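# Lower a held gear onto its shaft and mesh it

## Task

The left hand starts out holding a gear a little above the top of a shaft. Slide the gear onto that shaft until it is fully seated and sits perpendicular to the shaft, with its teeth engaged in the neighbouring gear. Forcing or wedging it with too much effort counts as failure.

## Robot and tools

Robot: two arms, left_arm (a left hand, holding the gear) and right_arm (a right hand). Each hand has a turnable thumb and four fingers. The right arm is not needed unless you choose to use it. Keep it clear: arms that bump or press each other can end the scene.

Frames. Scene frame: origin at table height midway between the arms, +z up, +x out across the table, left_arm on the +y side. Each arm reports and takes its hand numbers in its own base frame; the bases sit near (-0.025, +0.357, 0) for left and (+0.008, -0.337, 0) for right, turned only about 2 degrees about z, so base axes nearly match scene axes. The hand point is a spot 0.15 m out from the wrist flange, 0.05 m in front of the palm. Its +z runs along the straight fingers, +y out of the palm; +x runs across the palm, toward the thumb on the left hand (away from it on the right). Turning a hand can shift this point by about 1 cm.

The row. Both execute_actions and move use rows of 28 numbers, one flat list covering both arms, always all 28. Order: left dx, dy, dz, rx, ry, rz, left thumb_turn, thumb_bend, index, middle, ring, little, force_limit, speed, then the same fourteen for the right arm. The six pose numbers are offsets, not poses: they count from that arm's Hand target as it stood when the action or move began, along the arm's base axes, and every row or target in one call counts from that same start, not from the row before. Scale: 1.0 equals 0.6 m for dx, dy, dz and 180 degrees for the rotation; rx, ry, rz form a single rotation vector, turning about the Hand target's position. All six zero asks the arm to stay at (or return to) its Hand target. Each reported orientation command is clipped to 32 degrees from the measured one.

Hand numbers are absolute targets in [-1, 1]: -1 open/straight, +1 closed/curled; thumb_turn +1 puts the thumb opposite the fingers. force_limit maps -1..+1 to about 0..10 N at the fingertip (0..15 N for the two thumb motors). speed runs from near zero at -1 to full at +0.48 and above. To keep the gear held, resend the exact eight hand numbers of the last row actually run for that hand; if none was ever sent, use its hand_measured six values plus hand_force_limit and hand_speed. To let go, send targets more open than hand_measured. Close gently (speed -0.94 or lower) if regripping.

Tools.
execute_actions(actions, cameras): a list of actions, each up to 15 rows at 1/30 s per row; a short action repeats its last row to fill 15 steps. An empty actions list returns camera images.
move(target, speed, blend, stop_force, zero, blocking, cameras): straight-line path of each hand point to the offset in target (one row, or up to 15 rows all counted from the same start). speed is in m/s, 0.002 to 3.6, default 0.25; rotation is capped at twice that in rad/s. blend (m) rounds corners in a list. stop_force (3 to 120 N, one value) ends an arm's path when its wrist sensor feels that much push against the motion; useful for a slow, light descent onto the shaft, but unreliable while the hand rotates and should be left out when backing off a contact. zero (only with stop_force) re-zeros before the move. blocking=false returns early and cannot be combined with stop_force.
wait(seconds 0 to 10), stop() to brake a running move, zoom_image(camera, region [x0,y0,x1,y1] pixels, max 504 each side), show_instructions(), zero_wrist_force(arm "left_arm" or "right_arm"), finished_scene(scene 1, optional) which ends the scene for good.
Cameras: cam_head_left, cam_head_right, cam_high, cam_low (672x504), cam_left_wrist, cam_right_wrist (616x616 fisheye); pass ["all"], [] or names.

Results. end_effector_position (m), end_effector_quat_wxyz and velocities are in the arm's base frame. Hand target is the last commanded pose; the hand often rests slightly short, and the next command, even zeros, asks for it again. hand_measured, hand_stopped_by (moving, target, force, stalled, fault) and hand_load_n list six motor values in row order; a load dropping near 0 suggests the grip was lost. Wrist force and torque are in the hand point's own axes, zeroed at scene start (so the held gear reads zero). A move adds a move: line such as done, off_target, moving, held or fault, plus limits like paced or held. done does not prove nothing was touched.

Cautions. The arms are stiff: aiming even slightly beyond a firm contact can trigger a fault stop (about 150 N net force, or wrist torque near 21-22 N m), freezing that arm for 10 s. Approach the shaft slowly with small offsets and a modest stop_force; if it binds, lift and realign rather than pushing. Fast moves hit harder and overshoot. Don't let the gear fall or leave the table, and don't release it while it is moving. Avoid paths passing near an arm's own base. Holding loads or straining heats motors; a MOTOR HOT line warns near 70 °C and 85 °C brakes the arm. Before finishing, the gear must stay seated without the robot's help.

Each tool is called after "Call:" as name([rows], argument=value, ...), one row to a line, values as JSON.

Reference images:

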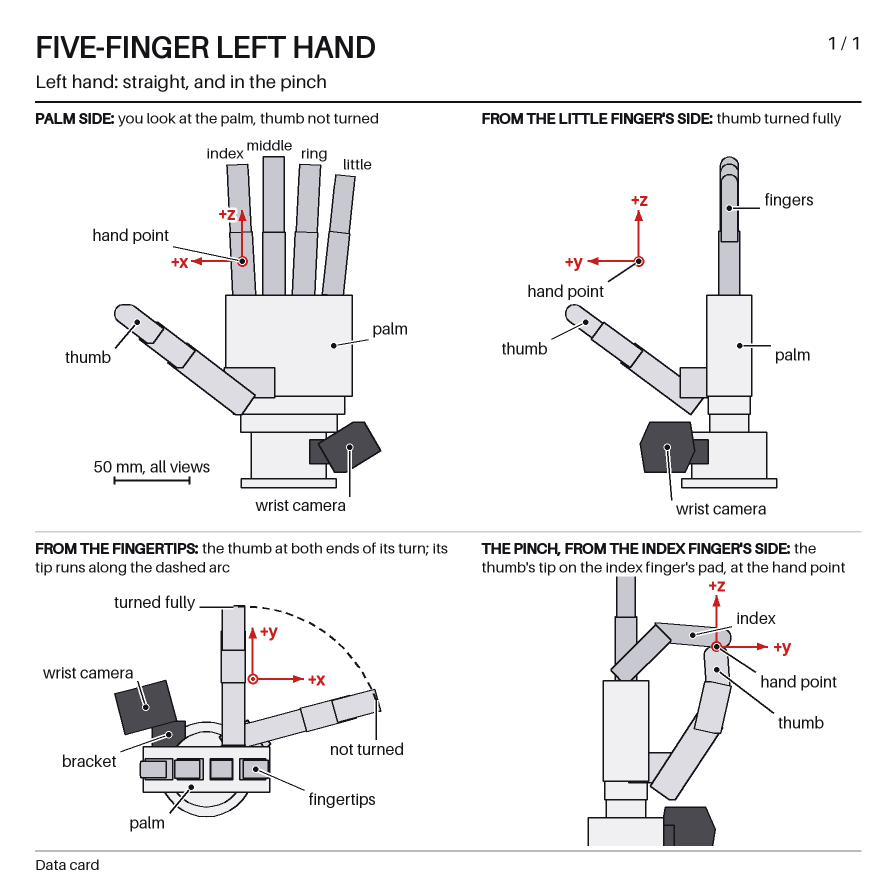

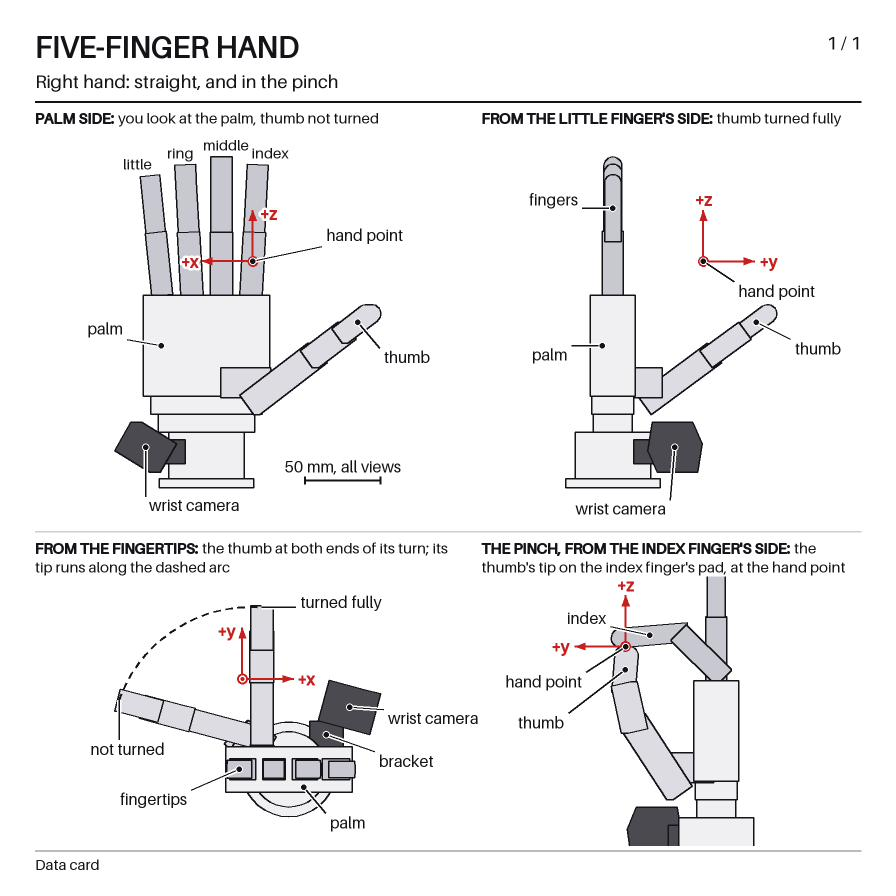

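## Session

Call:
execute_actions(actions=[])

Scene clock: 0.00 s.
left_arm: end_effector_position=(+0.3977, -0.2268, +0.1652) hand_measured=(+0.922, -0.032, -0.032, -0.040, +1.000, +1.000) hand_load_n=(-1.5, +3.5, +13.0, +10.5, +0.0, +0.0) hand_stopped_by=(target, target, force, force, target, target) hand_force_limit=1.00 hand_speed=-0.90 end_effector_quat_wxyz=(-0.571, +0.786, -0.184, +0.148) | right_arm: end_effector_position=(+0.2703, +0.1221, +0.2094) hand_measured=(-1.000, -1.000, -1.000, -1.000, -1.000, -1.000) hand_load_n=(+0.0, +0.0, +0.0, +0.0, +0.5, +0.0) hand_stopped_by=(target, target, target, target, target, target) hand_force_limit=0.00 hand_speed=-0.80 end_effector_quat_wxyz=(+0.000, +0.000, +1.000, +0.000)
Joint positions: left_arm=[2.429 -1.728 -2.029 -1.576 -3.524 -2.25] | right_arm=[-0.316 -1.723 2.042 1.252 1.571 -1.887]
Joint velocities: within noise
Joint torques (N m): no reading
Motor temperatures (°C): left_arm=[27 45 34 42 44 37] | right_arm=[39 38 43 39 33 35]
Wrist force (N): no reading
Wrist torque (N m): no reading
Wrist force, peak (N): no reading
Hand target: left_arm +0.3977, -0.2268, +0.1652; -0.571, +0.786, -0.184, +0.148 | right_arm +0.2703, +0.1221, +0.2094; +0.000, +0.000, +1.000, +0.000

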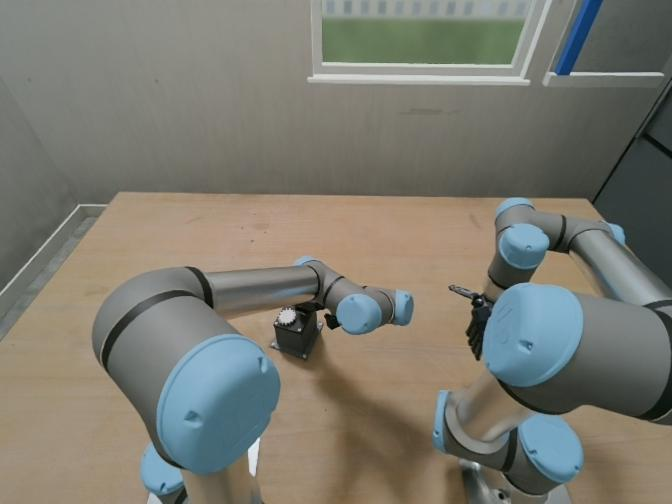

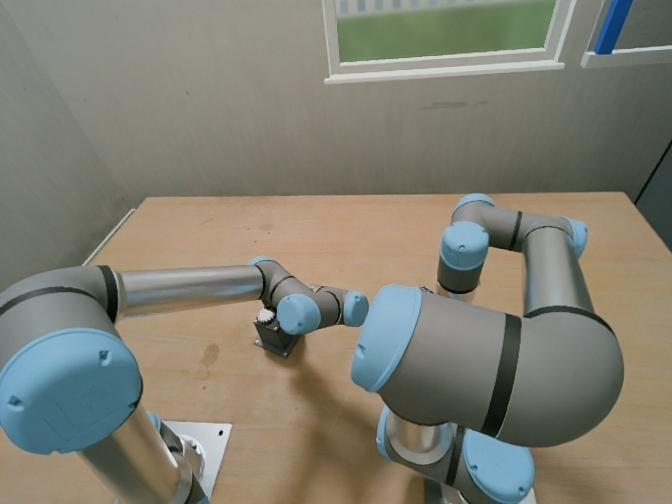

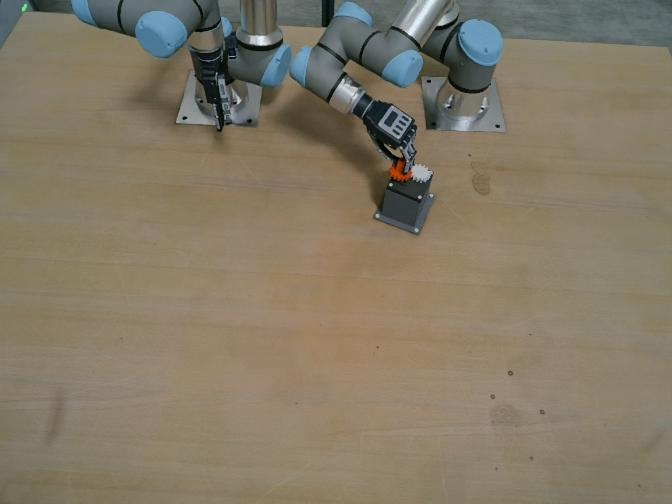

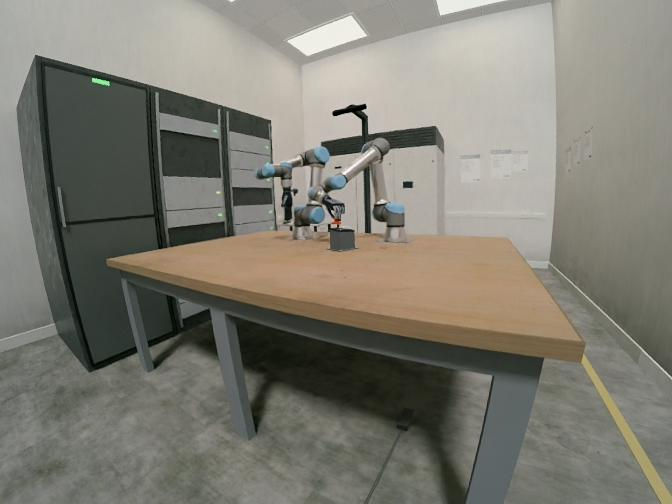

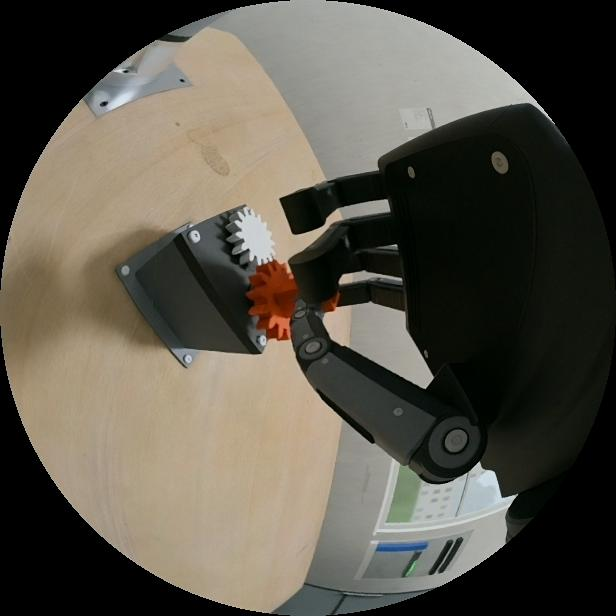

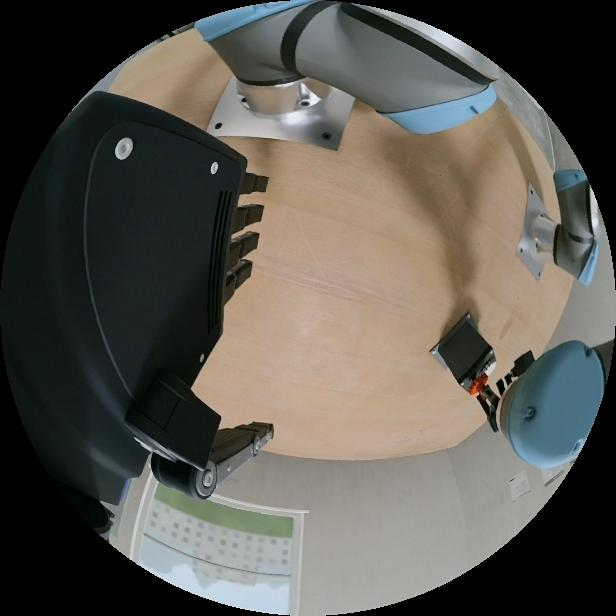

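Call:
zoom_image(camera="cam_left_wrist", region=[170, 180, 370, 380])

Call:
zoom_image(camera="cam_high", region=[350, 120, 470, 240])

Call:
zoom_image(camera="cam_head_left", region=[250, 280, 350, 370])

Call:
zoom_image(camera="cam_low", region=[300, 190, 380, 260])

Scaled by 2.520 from the camera's 616x616 image, which has a finer 880x880 frame.

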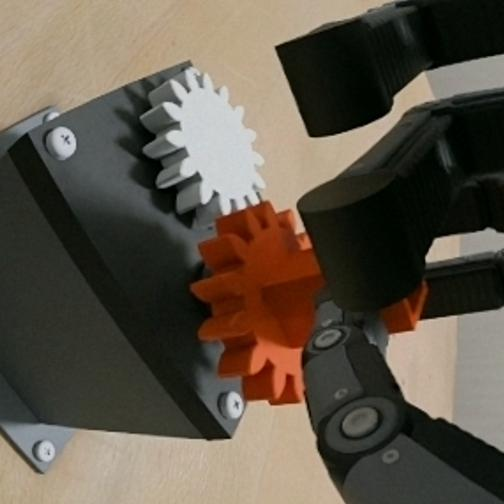

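Scaled by 4.200 from the camera's 672x504 image, which has a finer 960x720 frame.

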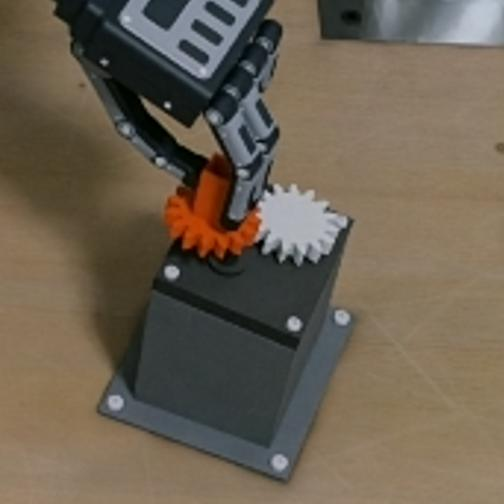

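Scaled by 5.040 from the camera's 672x504 image, which has a finer 960x720 frame.

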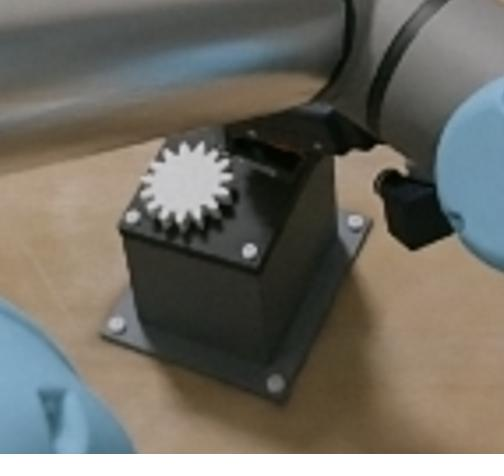

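Scaled by 6.300 from the camera's 672x504 image, which has a finer 960x720 frame.

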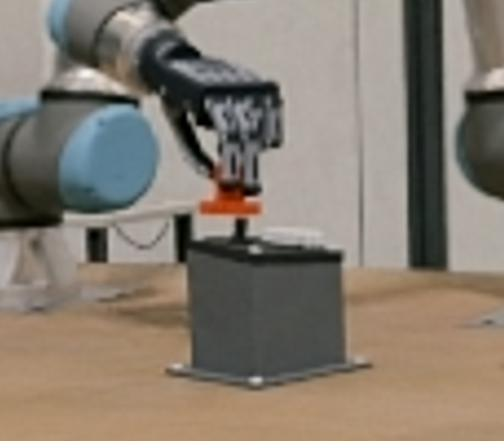

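Call:
move([
  [0,0,0,0,0,0,0.922,-0.032,-0.032,-0.040,1.0,1.0,1.0,-0.9,0.283,-0.067,0.317,0.5,0,0,-1,-1,-1,-1,-1,-1,0,-0.8],
  [0,0,0,0,0,0,0.922,-0.032,-0.032,-0.040,1.0,1.0,1.0,-0.9,0.481,0.412,0.234,-0.164,0.613,-0.613,-1,-1,-1,-1,-1,-1,0,-0.8],
], speed=0.35, blend=0.05, cameras=["cam_right_wrist","cam_high","cam_head_left"])

Scene clock: 112.43 s.
left_arm: end_effector_position=(+0.3977, -0.2268, +0.1652) hand_measured=(+0.922, -0.032, -0.032, -0.040, +1.000, +1.000) hand_load_n=(-0.5, +3.5, +13.0, +10.0, +0.0, +0.0) hand_stopped_by=(target, target, force, force, target, target) hand_force_limit=1.00 hand_speed=-0.90 end_effector_quat_wxyz=(-0.571, +0.786, -0.184, +0.148) | right_arm: end_effector_position=(+0.5589, +0.3693, +0.3498) hand_measured=(-1.000, -1.000, -1.000, -1.000, -1.000, -1.000) hand_load_n=(+0.0, +0.0, +0.0, +0.0, +0.0, +0.0) hand_stopped_by=(target, target, target, target, target, target) hand_force_limit=0.00 hand_speed=-0.80 end_effector_quat_wxyz=(+0.683, -0.683, -0.184, +0.183)
Joint positions: left_arm=[2.429 -1.728 -2.029 -1.576 -3.524 -2.25] | right_arm=[0.049 -0.641 0.916 2.866 0.476 -0.001]
Joint torques (N m): left_arm=[3.4 32.08 20.03 3.26 2.51 -0.16] | right_arm=[5.82 -42.5 -29.09 2.49 -1.31 2.28]
Wrist force (N): left_arm=[0.1 0.1 -0.1] | right_arm=[0.1 0.0 -1.1]
Wrist torque (N m): left_arm=[0.01 -0.02 0.00] | right_arm=[-0.11 -0.02 -0.11]
Wrist force, peak (N): left_arm=[0.4 0.4 -0.1] | right_arm=[0.6 0.1 -1.5]
Hand target: left_arm +0.3977, -0.2268, +0.1652; -0.571, +0.786, -0.184, +0.148 | right_arm +0.5589, +0.3693, +0.3498; +0.683, -0.683, -0.184, +0.183
Off the commanded pose: left_arm 0.000 m, 0 deg | right_arm 0.000 m, 0 deg.
move: done
Images, in order (width x height): cam_head_left 672x504, cam_high 672x504, cam_right_wrist 616x616.

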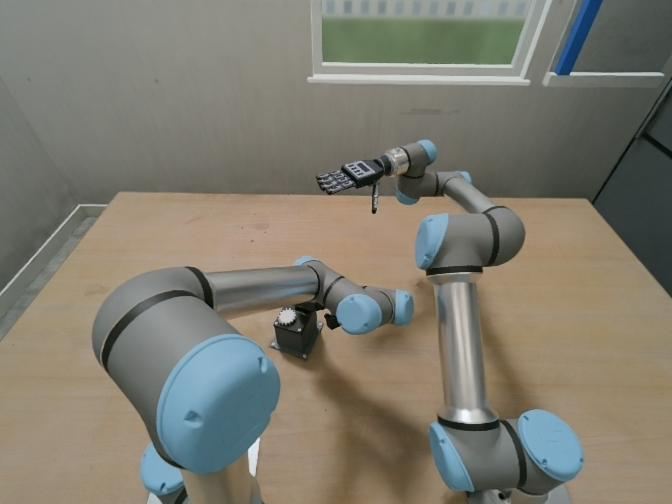

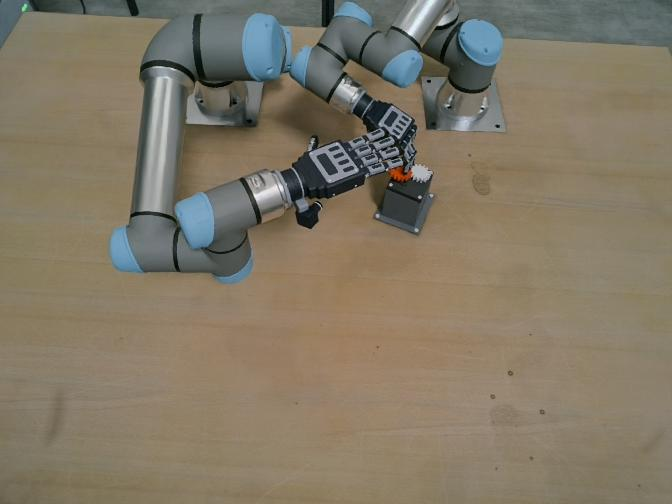

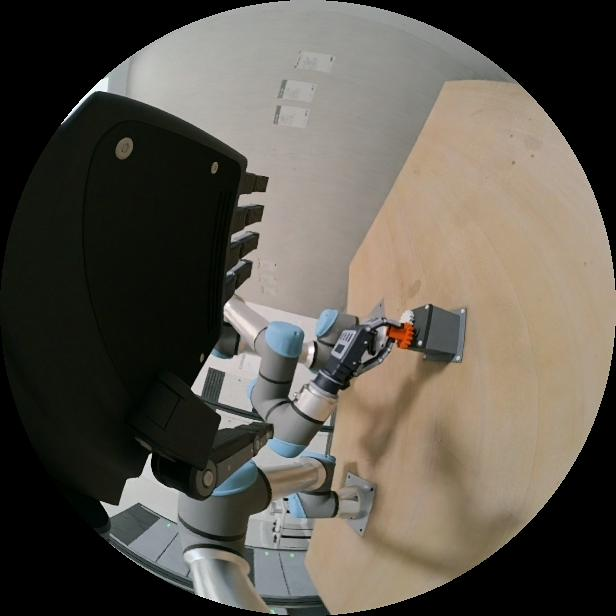

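Call:
move(target=[0,0,0,0,0,0,0.922,-0.032,-0.032,-0.040,1.0,1.0,1.0,-0.9,-0.04,0.02,-0.25,0,0,0,-1,-1,-1,-1,-1,-1,0,-0.8], speed=0.25, cameras=["cam_right_wrist"])

Call:
zoom_image(camera="cam_right_wrist", region=[300, 250, 460, 410])

Scene clock: 117.43 s.
left_arm: end_effector_position=(+0.3977, -0.2268, +0.1652) hand_measured=(+0.922, -0.032, -0.032, -0.040, +1.000, +1.000) hand_load_n=(-1.0, +4.0, +12.5, +10.0, +0.0, +0.0) hand_stopped_by=(target, target, force, force, target, target) hand_force_limit=1.00 hand_speed=-0.90 end_effector_quat_wxyz=(-0.571, +0.786, -0.184, +0.148) | right_arm: end_effector_position=(+0.5349, +0.3813, +0.1999) hand_measured=(-1.000, -1.000, -1.000, -1.000, -1.000, -1.000) hand_load_n=(-0.5, +0.0, -0.5, +0.0, +0.0, +0.0) hand_stopped_by=(target, target, target, target, target, target) hand_force_limit=0.00 hand_speed=-0.80 end_effector_quat_wxyz=(+0.683, -0.683, -0.184, +0.183)
Joint positions: left_arm=[2.429 -1.728 -2.029 -1.576 -3.524 -2.25] | right_arm=[0.068 -0.521 1.097 2.565 0.457 -0.001]
Joint torques (N m): left_arm=[3.24 31.95 20.43 3.34 2.79 -0.27] | right_arm=[6.17 -42.1 -10.28 -1.35 -1.39 1.74]
Wrist force (N): left_arm=[0.1 0.3 0.0] | right_arm=[0.2 0.0 -1.0]
Wrist torque (N m): left_arm=[0.04 -0.01 0.00] | right_arm=[-0.13 -0.05 -0.12]
Wrist force, peak (N): left_arm=[0.1 0.5 -0.2] | right_arm=[0.3 -1.4 -1.4]
Hand target: left_arm +0.3977, -0.2268, +0.1652; -0.571, +0.786, -0.184, +0.148 | right_arm +0.5349, +0.3813, +0.1998; +0.683, -0.683, -0.184, +0.183
Off the commanded pose: left_arm 0.000 m, 0 deg | right_arm 0.000 m, 0 deg.
move: done
Images, in order (width x height): cam_right_wrist 616x616.

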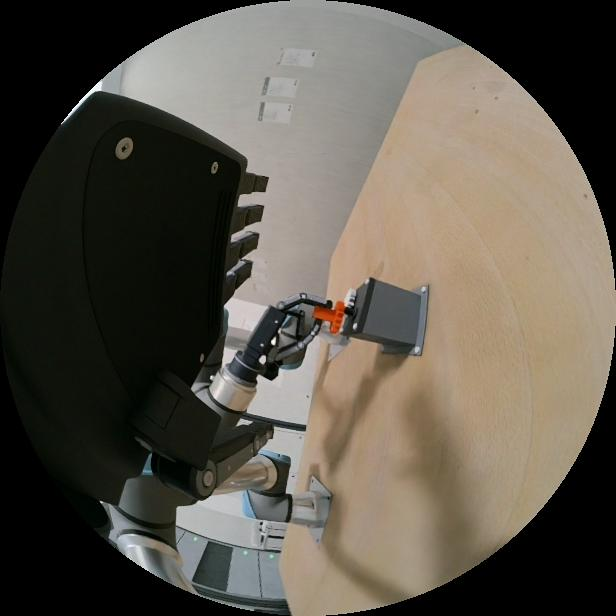

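Scaled by 3.150 from the camera's 616x616 image, which has a finer 880x880 frame.

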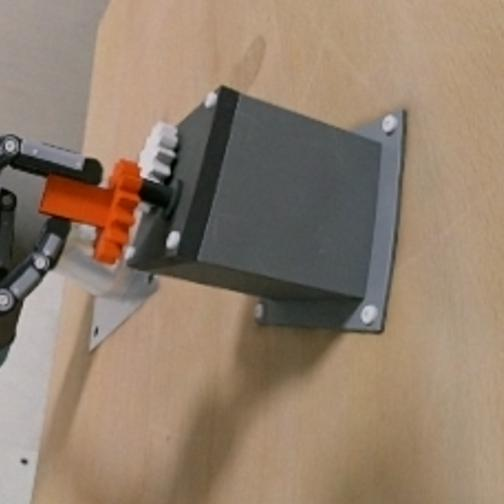

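Call:
zoom_image(camera="cam_right_wrist", region=[305, 280, 375, 350])

Scaled by 7.200 from the camera's 616x616 image, which has a finer 880x880 frame.

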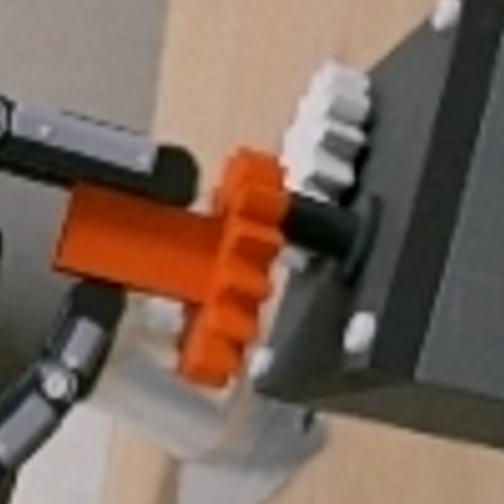

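Call:
move(target=[0,0,0,0,0,0,0.922,-0.032,-0.032,-0.040,1.0,1.0,1.0,-0.9,-0.028,0.151,-0.05,0,0,0.1667,-1,-1,-1,-1,-1,-1,0,-0.8], speed=0.25, cameras=["cam_right_wrist"])

Call:
zoom_image(camera="cam_right_wrist", region=[280, 270, 380, 370])

Scene clock: 145.43 s.
left_arm: end_effector_position=(+0.3977, -0.2268, +0.1652) hand_measured=(+0.922, -0.032, -0.032, -0.040, +1.000, +1.000) hand_load_n=(-1.0, +3.5, +13.0, +10.0, +0.0, +0.0) hand_stopped_by=(target, target, force, force, target, target) hand_force_limit=1.00 hand_speed=-0.90 end_effector_quat_wxyz=(-0.571, +0.786, -0.184, +0.148) | right_arm: end_effector_position=(+0.5168, +0.4713, +0.1698) hand_measured=(-1.000, -1.000, -1.000, -1.000, -1.000, -1.000) hand_load_n=(+0.0, +0.0, +0.0, +0.0, +0.0, +0.0) hand_stopped_by=(target, target, target, target, target, target) hand_force_limit=0.00 hand_speed=-0.80 end_effector_quat_wxyz=(+0.626, -0.611, -0.343, +0.343)
Joint positions: left_arm=[2.429 -1.728 -2.029 -1.576 -3.524 -2.25] | right_arm=[0.292 0.028 0.035 3.107 0.72 -0.032]
Joint torques (N m): left_arm=[3.42 31.86 20.89 3.23 3.23 -0.17] | right_arm=[0.49 -49.69 -29.99 2.75 -1.11 -1.93]
Wrist force (N): left_arm=[0.3 0.1 -0.1] | right_arm=[-0.1 -0.5 -1.4]
Wrist torque (N m): left_arm=[0.01 -0.05 0.01] | right_arm=[-0.18 -0.01 -0.06]
Wrist force, peak (N): left_arm=[0.3 0.5 0.3] | right_arm=[-0.3 -0.2 -1.6]
Hand target: left_arm +0.3977, -0.2268, +0.1652; -0.571, +0.786, -0.184, +0.148 | right_arm +0.5181, +0.4719, +0.1698; +0.612, -0.612, -0.354, +0.353
Off the commanded pose: left_arm 0.000 m, 0 deg | right_arm 0.001 m, 2 deg.
elbow stopped short (right arm): the move would have taken joint 3 (elbow) straighter than the controller allows.
move: done
Images, in order (width x height): cam_right_wrist 616x616.

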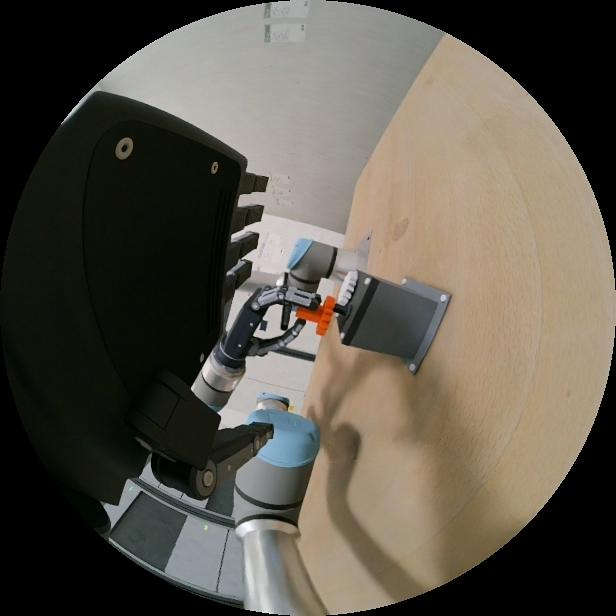

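Scaled by 5.040 from the camera's 616x616 image, which has a finer 880x880 frame.

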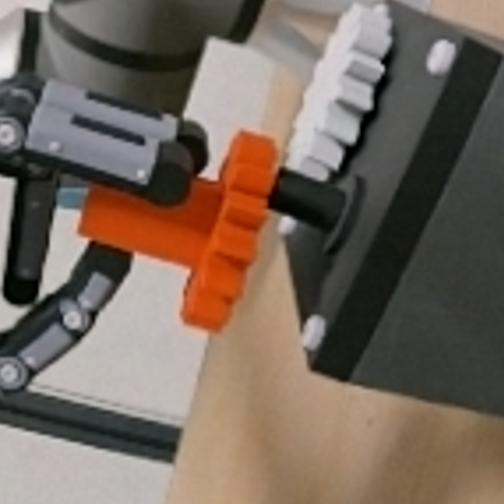

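Call:
move(target=[0,0,0.0167,0,0,0,0.922,-0.032,-0.032,-0.040,1.0,1.0,1.0,-0.9,0,0,0,0,0,0,-1,-1,-1,-1,-1,-1,0,-0.8], speed=0.05, cameras=["cam_right_wrist","cam_left_wrist"])

Call:
zoom_image(camera="cam_right_wrist", region=[290, 270, 370, 350])

Scene clock: 155.03 s.
left_arm: end_effector_position=(+0.3977, -0.2267, +0.1751) hand_measured=(+0.922, -0.032, -0.032, -0.040, +1.000, +1.000) hand_load_n=(-1.0, +4.0, +13.0, +10.5, +0.0, +0.0) hand_stopped_by=(target, target, force, force, target, target) hand_force_limit=1.00 hand_speed=-0.90 end_effector_quat_wxyz=(-0.571, +0.786, -0.184, +0.148) | right_arm: end_effector_position=(+0.5169, +0.4713, +0.1698) hand_measured=(-1.000, -1.000, -1.000, -1.000, -1.000, -1.000) hand_load_n=(-0.5, +0.0, +0.0, +0.0, +0.0, +0.0) hand_stopped_by=(target, target, target, target, target, target) hand_force_limit=0.00 hand_speed=-0.80 end_effector_quat_wxyz=(+0.626, -0.611, -0.343, +0.343)
Joint positions: left_arm=[2.429 -1.714 -2.016 -1.604 -3.524 -2.25] | right_arm=[0.292 0.028 0.035 3.107 0.72 -0.032]
Joint torques (N m): left_arm=[2.06 34.54 29.73 0.19 3.03 -1.27] | right_arm=[-3.43 -50.75 -29.6 2.8 1.17 -1.94]
Wrist force (N): left_arm=[0.1 0.2 0.3] | right_arm=[0.0 -0.4 -1.5]
Wrist torque (N m): left_arm=[0.01 0.00 -0.01] | right_arm=[-0.15 -0.02 -0.05]
Wrist force, peak (N): left_arm=[0.2 0.6 -0.3] | right_arm=[0.0 -0.4 -1.6]
Hand target: left_arm +0.3977, -0.2268, +0.1752; -0.571, +0.786, -0.184, +0.148 | right_arm +0.5181, +0.4719, +0.1698; +0.612, -0.612, -0.354, +0.353
Off the commanded pose: left_arm 0.000 m, 0 deg | right_arm 0.001 m, 2 deg.
elbow stopped short (right arm): the move would have taken joint 3 (elbow) straighter than the controller allows.
move: done
Images, in order (width x height): cam_left_wrist 616x616, cam_right_wrist 616x616.

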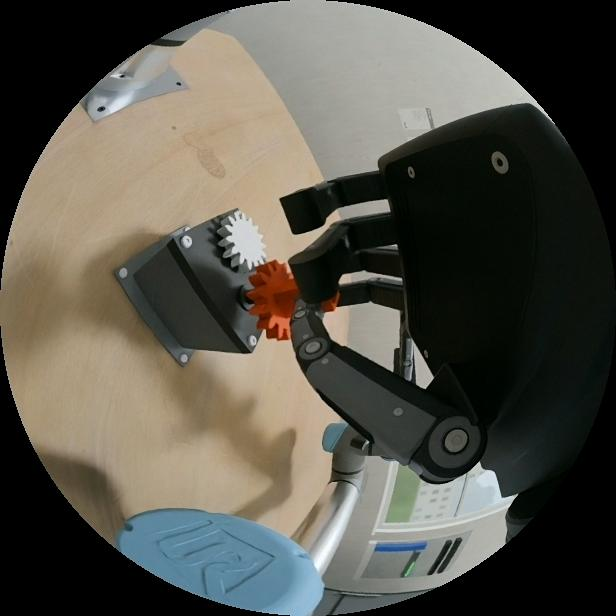

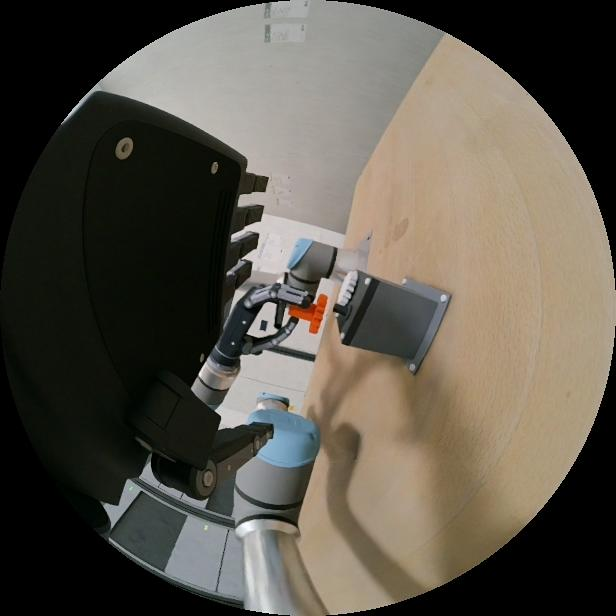

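Scaled by 6.300 from the camera's 616x616 image, which has a finer 880x880 frame.

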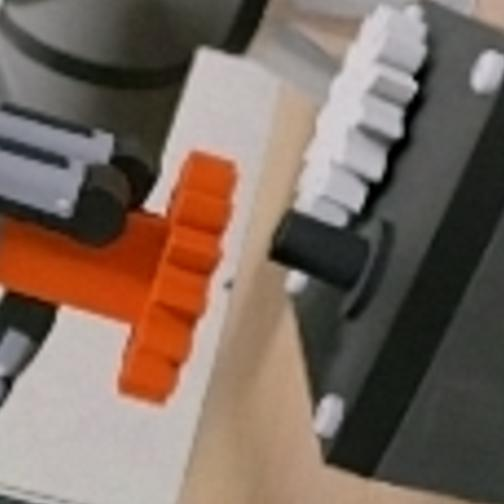

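Call:
move([
  [-0.0008,0.0225,0,0,0,0,0.922,-0.032,-0.032,-0.040,1.0,1.0,1.0,-0.9,0.06,-0.14,0,0,0,-0.167,-1,-1,-1,-1,-1,-1,0,-0.8],
  [-0.0008,0.0225,0,0,0,0,0.922,-0.032,-0.032,-0.040,1.0,1.0,1.0,-0.9,-0.128,-0.2915,0,0,0,-0.389,-1,-1,-1,-1,-1,-1,0,-0.8],
], speed=0.2, blend=0.03, cameras=["cam_right_wrist","cam_high"])

Call:
zoom_image(camera="cam_right_wrist", region=[270, 250, 390, 370])

Scene clock: 180.73 s.
left_arm: end_effector_position=(+0.3972, -0.2133, +0.1752) hand_measured=(+0.922, -0.032, -0.032, -0.040, +1.000, +1.000) hand_load_n=(-1.0, +4.0, +13.0, +10.0, +0.0, +0.0) hand_stopped_by=(target, target, force, force, target, target) hand_force_limit=1.00 hand_speed=-0.90 end_effector_quat_wxyz=(-0.571, +0.786, -0.184, +0.148) | right_arm: end_effector_position=(+0.4413, +0.2971, +0.1698) hand_measured=(-1.000, -1.000, -1.000, -1.000, -1.000, -1.000) hand_load_n=(+0.0, +0.0, +0.0, +0.0, +0.0, +0.0) hand_stopped_by=(target, target, target, target, target, target) hand_force_limit=0.00 hand_speed=-0.80 end_effector_quat_wxyz=(+0.704, -0.704, +0.061, -0.062)
Joint positions: left_arm=[2.45 -1.687 -2.058 -1.543 -3.512 -2.201] | right_arm=[-0.209 -0.898 2.093 1.953 0.036 -0.008]
Joint torques (N m): left_arm=[6.74 33.03 8.31 3.43 3.76 2.02] | right_arm=[-7.08 -45.98 -1.26 -1.49 -1.24 1.37]
Wrist force (N): left_arm=[0.1 0.3 0.1] | right_arm=[0.0 -0.3 -1.0]
Wrist torque (N m): left_arm=[0.03 -0.03 -0.07] | right_arm=[-0.13 -0.02 -0.03]
Wrist force, peak (N): left_arm=[0.6 0.3 0.2] | right_arm=[0.0 -0.3 -1.6]
Hand target: left_arm +0.3972, -0.2133, +0.1752; -0.571, +0.786, -0.184, +0.148 | right_arm +0.4413, +0.2970, +0.1698; +0.704, -0.705, +0.061, -0.062
Off the commanded pose: left_arm 0.000 m, 0 deg | right_arm 0.000 m, 0 deg.
move: done
Images, in order (width x height): cam_high 672x504, cam_right_wrist 616x616.

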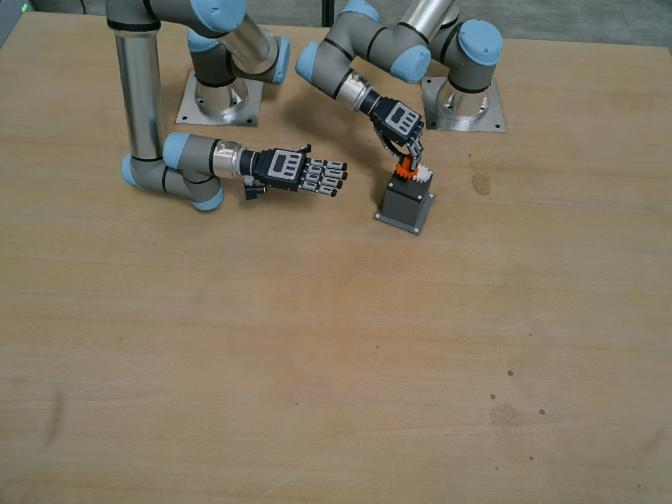

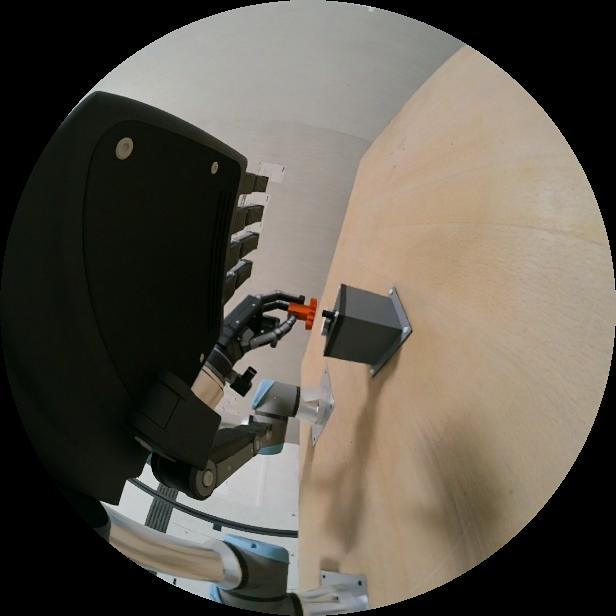

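Scaled by 4.200 from the camera's 616x616 image, which has a finer 880x880 frame.

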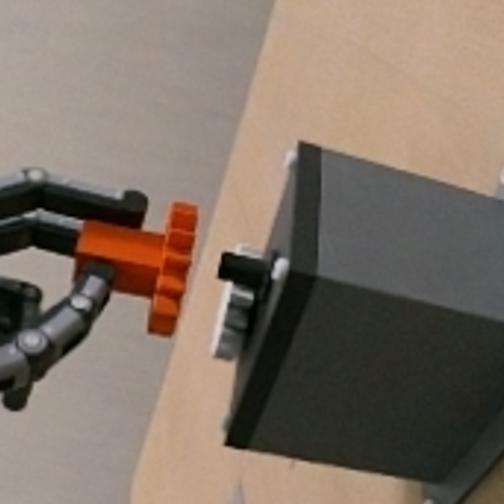

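Call:
zoom_image(camera="cam_right_wrist", region=[283, 288, 343, 348])

Scaled by 8.400 from the camera's 616x616 image, which has a finer 880x880 frame.

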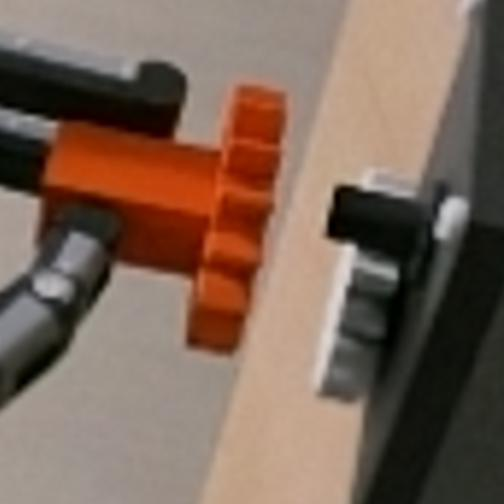

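Call:
move(target=[0.0088,0.0008,0,0,0,0,0.922,-0.032,-0.032,-0.040,1.0,1.0,1.0,-0.9,-0.026,0.079,-0.025,0,0,0,-1,-1,-1,-1,-1,-1,0,-0.8], speed=0.15, cameras=["cam_right_wrist","cam_left_wrist"])

Call:
zoom_image(camera="cam_right_wrist", region=[285, 280, 355, 350])

Call:
zoom_image(camera="cam_left_wrist", region=[200, 200, 350, 350])

Scene clock: 201.03 s.
left_arm: end_effector_position=(+0.4025, -0.2128, +0.1752) hand_measured=(+0.922, -0.032, -0.032, -0.040, +1.000, +1.000) hand_load_n=(-1.0, +3.5, +13.0, +10.0, +0.0, +0.0) hand_stopped_by=(target, target, force, force, target, target) hand_force_limit=1.00 hand_speed=-0.90 end_effector_quat_wxyz=(-0.571, +0.786, -0.184, +0.148) | right_arm: end_effector_position=(+0.4257, +0.3444, +0.1548) hand_measured=(-1.000, -1.000, -1.000, -1.000, -1.000, -1.000) hand_load_n=(-0.5, +0.0, -0.5, +0.0, +0.0, +0.0) hand_stopped_by=(target, target, target, target, target, target) hand_force_limit=0.00 hand_speed=-0.80 end_effector_quat_wxyz=(+0.704, -0.705, +0.061, -0.062)
Joint positions: left_arm=[2.458 -1.693 -2.055 -1.522 -3.507 -2.182] | right_arm=[-0.1 -0.869 2.113 1.907 -0.074 -0.011]
Joint torques (N m): left_arm=[7.31 16.02 26.57 3.51 3.67 2.04] | right_arm=[6.46 -23.39 -16.95 -2.24 -1.35 2.09]
Wrist force (N): left_arm=[0.2 -0.1 -0.1] | right_arm=[0.1 0.1 -1.4]
Wrist torque (N m): left_arm=[-0.02 -0.04 -0.06] | right_arm=[-0.08 -0.02 -0.13]
Wrist force, peak (N): left_arm=[0.5 -0.3 0.4] | right_arm=[0.3 -0.4 -1.4]
Hand target: left_arm +0.4025, -0.2128, +0.1752; -0.571, +0.786, -0.184, +0.148 | right_arm +0.4257, +0.3444, +0.1548; +0.704, -0.705, +0.061, -0.062
Off the commanded pose: left_arm 0.000 m, 0 deg | right_arm 0.000 m, 0 deg.
move: done
Images, in order (width x height): cam_left_wrist 616x616, cam_right_wrist 616x616.

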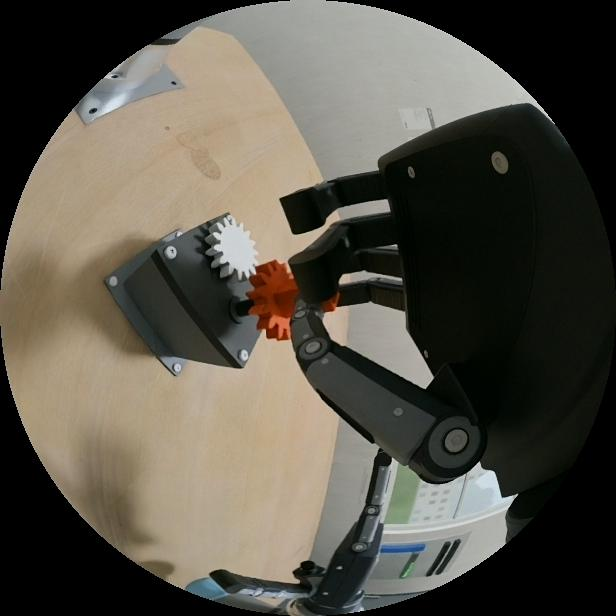

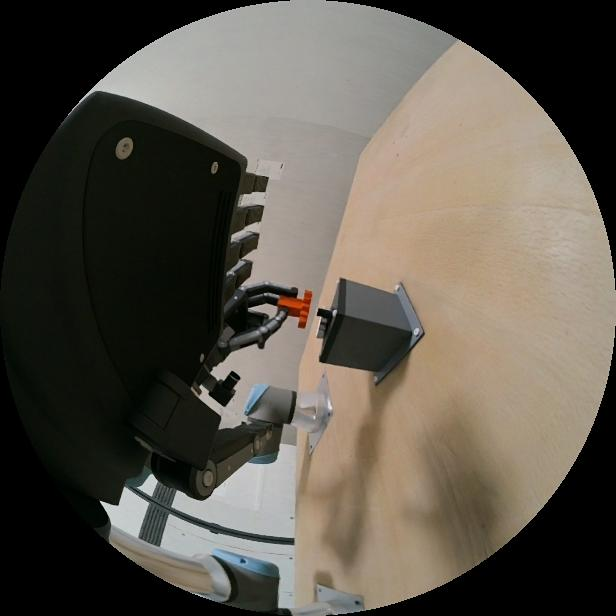

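Scaled by 7.200 from the camera's 616x616 image, which has a finer 880x880 frame.

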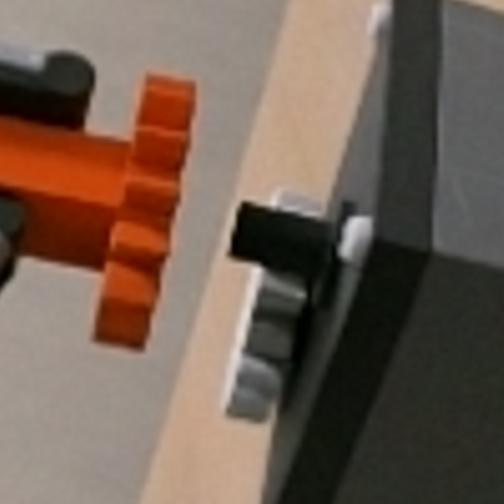

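Scaled by 3.360 from the camera's 616x616 image, which has a finer 880x880 frame.

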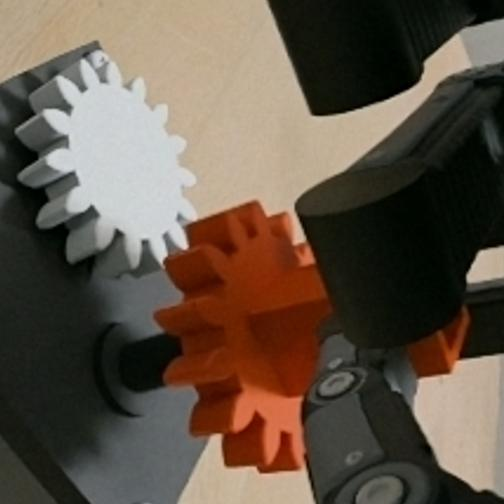

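Call:
move(target=[0,0,-0.0158,0,0,0,0.922,-0.032,-0.032,-0.040,1.0,1.0,1.0,-0.9,0,0,0,0,0,0,-1,-1,-1,-1,-1,-1,0,-0.8], speed=0.03, stop_force=6, cameras=["cam_right_wrist","cam_left_wrist","cam_high","cam_low"])

Call:
zoom_image(camera="cam_right_wrist", region=[285, 280, 355, 350])

Call:
zoom_image(camera="cam_left_wrist", region=[200, 200, 320, 350])

Call:
zoom_image(camera="cam_high", region=[370, 140, 450, 220])

Call:
zoom_image(camera="cam_low", region=[315, 205, 365, 255])

Scene clock: 212.33 s.
left_arm: end_effector_position=(+0.4025, -0.2128, +0.1657) hand_measured=(+0.922, -0.032, -0.032, -0.040, +1.000, +1.000) hand_load_n=(-0.5, +4.0, +13.0, +10.0, +0.0, +0.0) hand_stopped_by=(target, target, force, force, target, target) hand_force_limit=1.00 hand_speed=-0.90 end_effector_quat_wxyz=(-0.571, +0.786, -0.184, +0.148) | right_arm: end_effector_position=(+0.4257, +0.3444, +0.1548) hand_measured=(-1.000, -1.000, -1.000, -1.000, -1.000, -1.000) hand_load_n=(+0.0, +0.0, +0.0, +0.0, +0.0, +0.0) hand_stopped_by=(target, target, target, target, target, target) hand_force_limit=0.00 hand_speed=-0.80 end_effector_quat_wxyz=(+0.704, -0.705, +0.061, -0.062)
Joint positions: left_arm=[2.458 -1.708 -2.068 -1.494 -3.507 -2.182] | right_arm=[-0.1 -0.868 2.112 1.907 -0.074 -0.011]
Joint torques (N m): left_arm=[1.01 16.14 8.42 3.49 2.1 2.01] | right_arm=[6.23 -23.12 -16.37 -2.07 -1.33 2.03]
Wrist force (N): left_arm=[0.4 0.1 -0.1] | right_arm=[0.0 0.0 -1.3]
Wrist torque (N m): left_arm=[0.00 -0.07 -0.06] | right_arm=[-0.09 -0.02 -0.13]
Wrist force, peak (N): left_arm=[0.7 0.2 0.0] | right_arm=[0.1 0.0 -1.6]
Hand target: left_arm +0.4025, -0.2128, +0.1657; -0.571, +0.786, -0.184, +0.148 | right_arm +0.4257, +0.3444, +0.1548; +0.704, -0.705, +0.061, -0.062
Off the commanded pose: left_arm 0.000 m, 0 deg | right_arm 0.000 m, 0 deg.
move: done
Images, in order (width x height): cam_high 672x504, cam_low 672x504, cam_left_wrist 616x616, cam_right_wrist 616x616.

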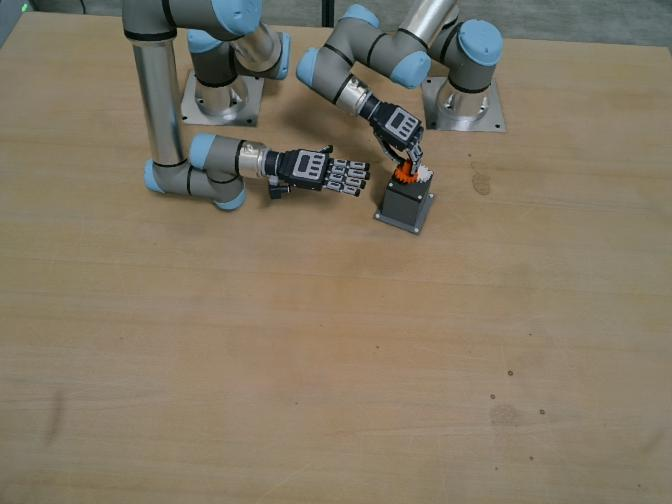

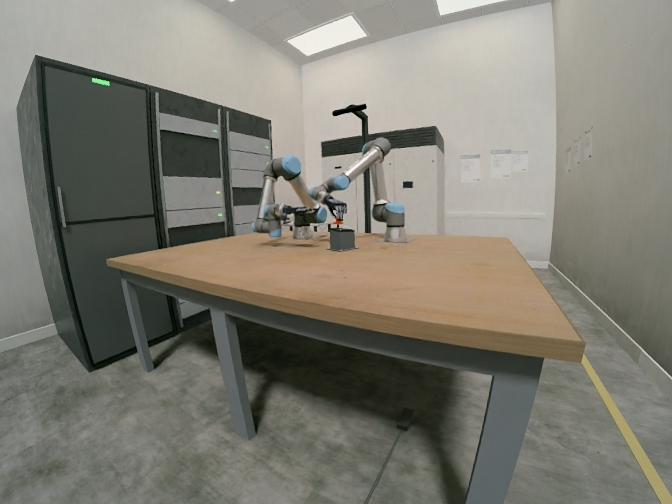

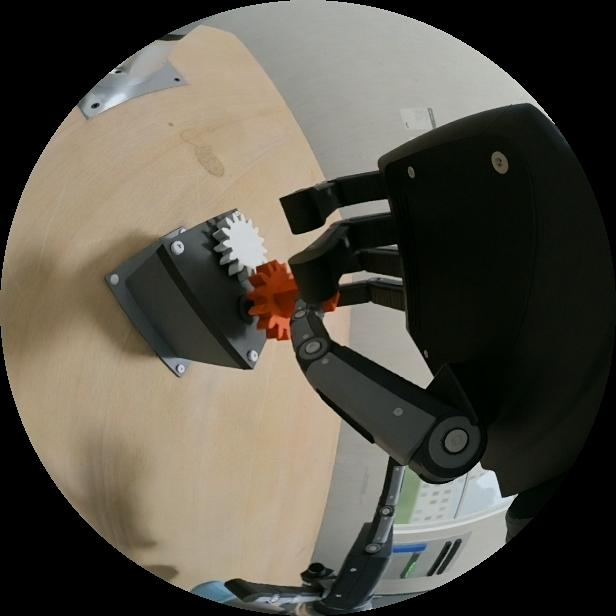

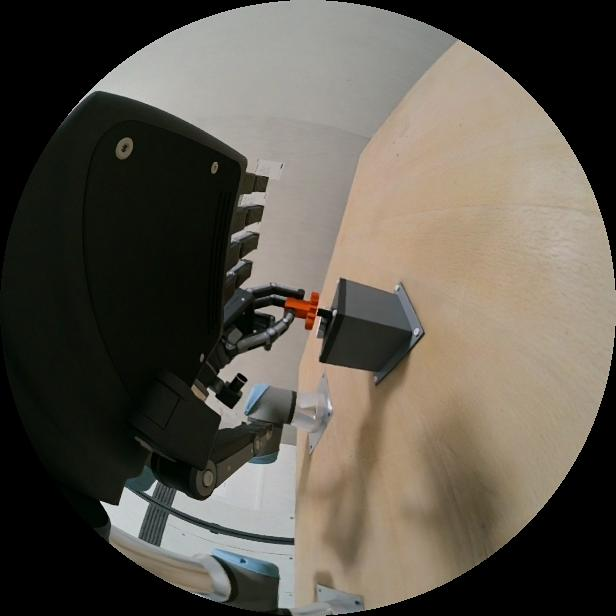

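Scaled by 7.200 from the camera's 616x616 image, which has a finer 880x880 frame.

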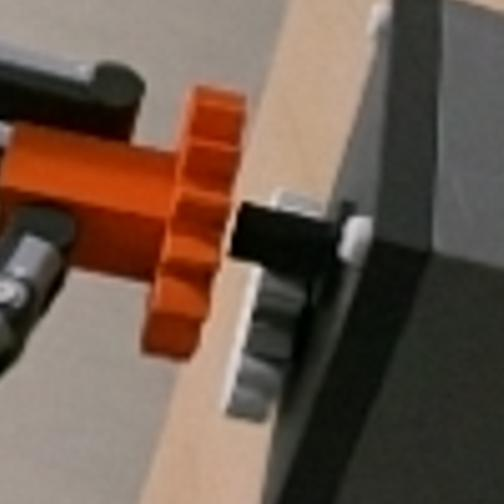

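Scaled by 3.360 from the camera's 616x616 image, which has a finer 880x880 frame.

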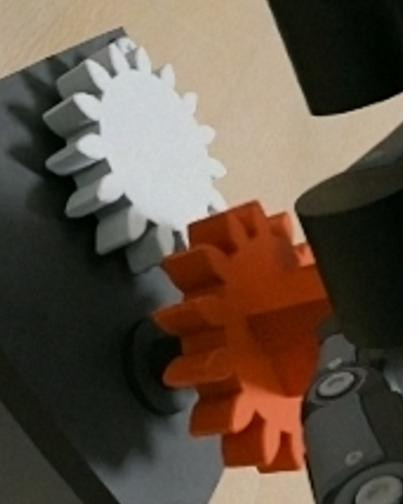

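Scaled by 6.300 from the camera's 672x504 image, which has a finer 960x720 frame.

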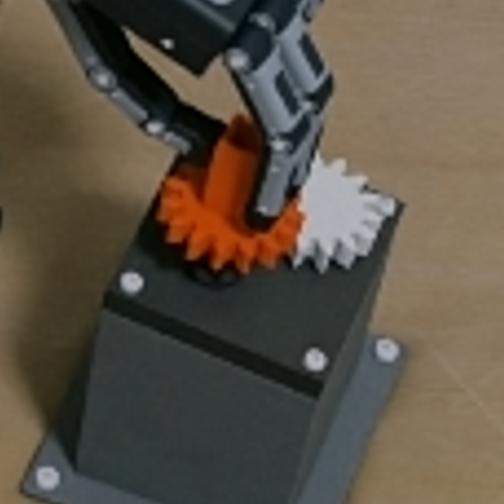

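Scaled by 10.080 from the camera's 672x504 image, which has a finer 960x720 frame.

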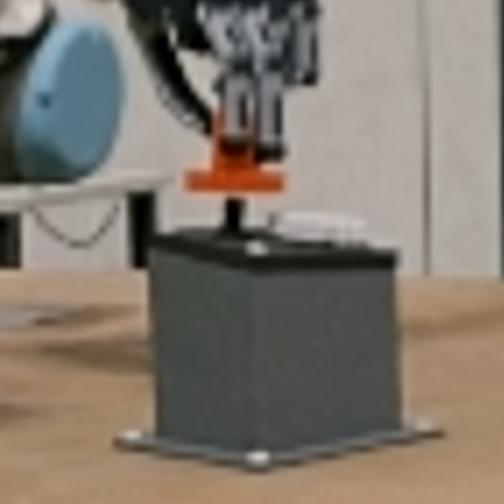

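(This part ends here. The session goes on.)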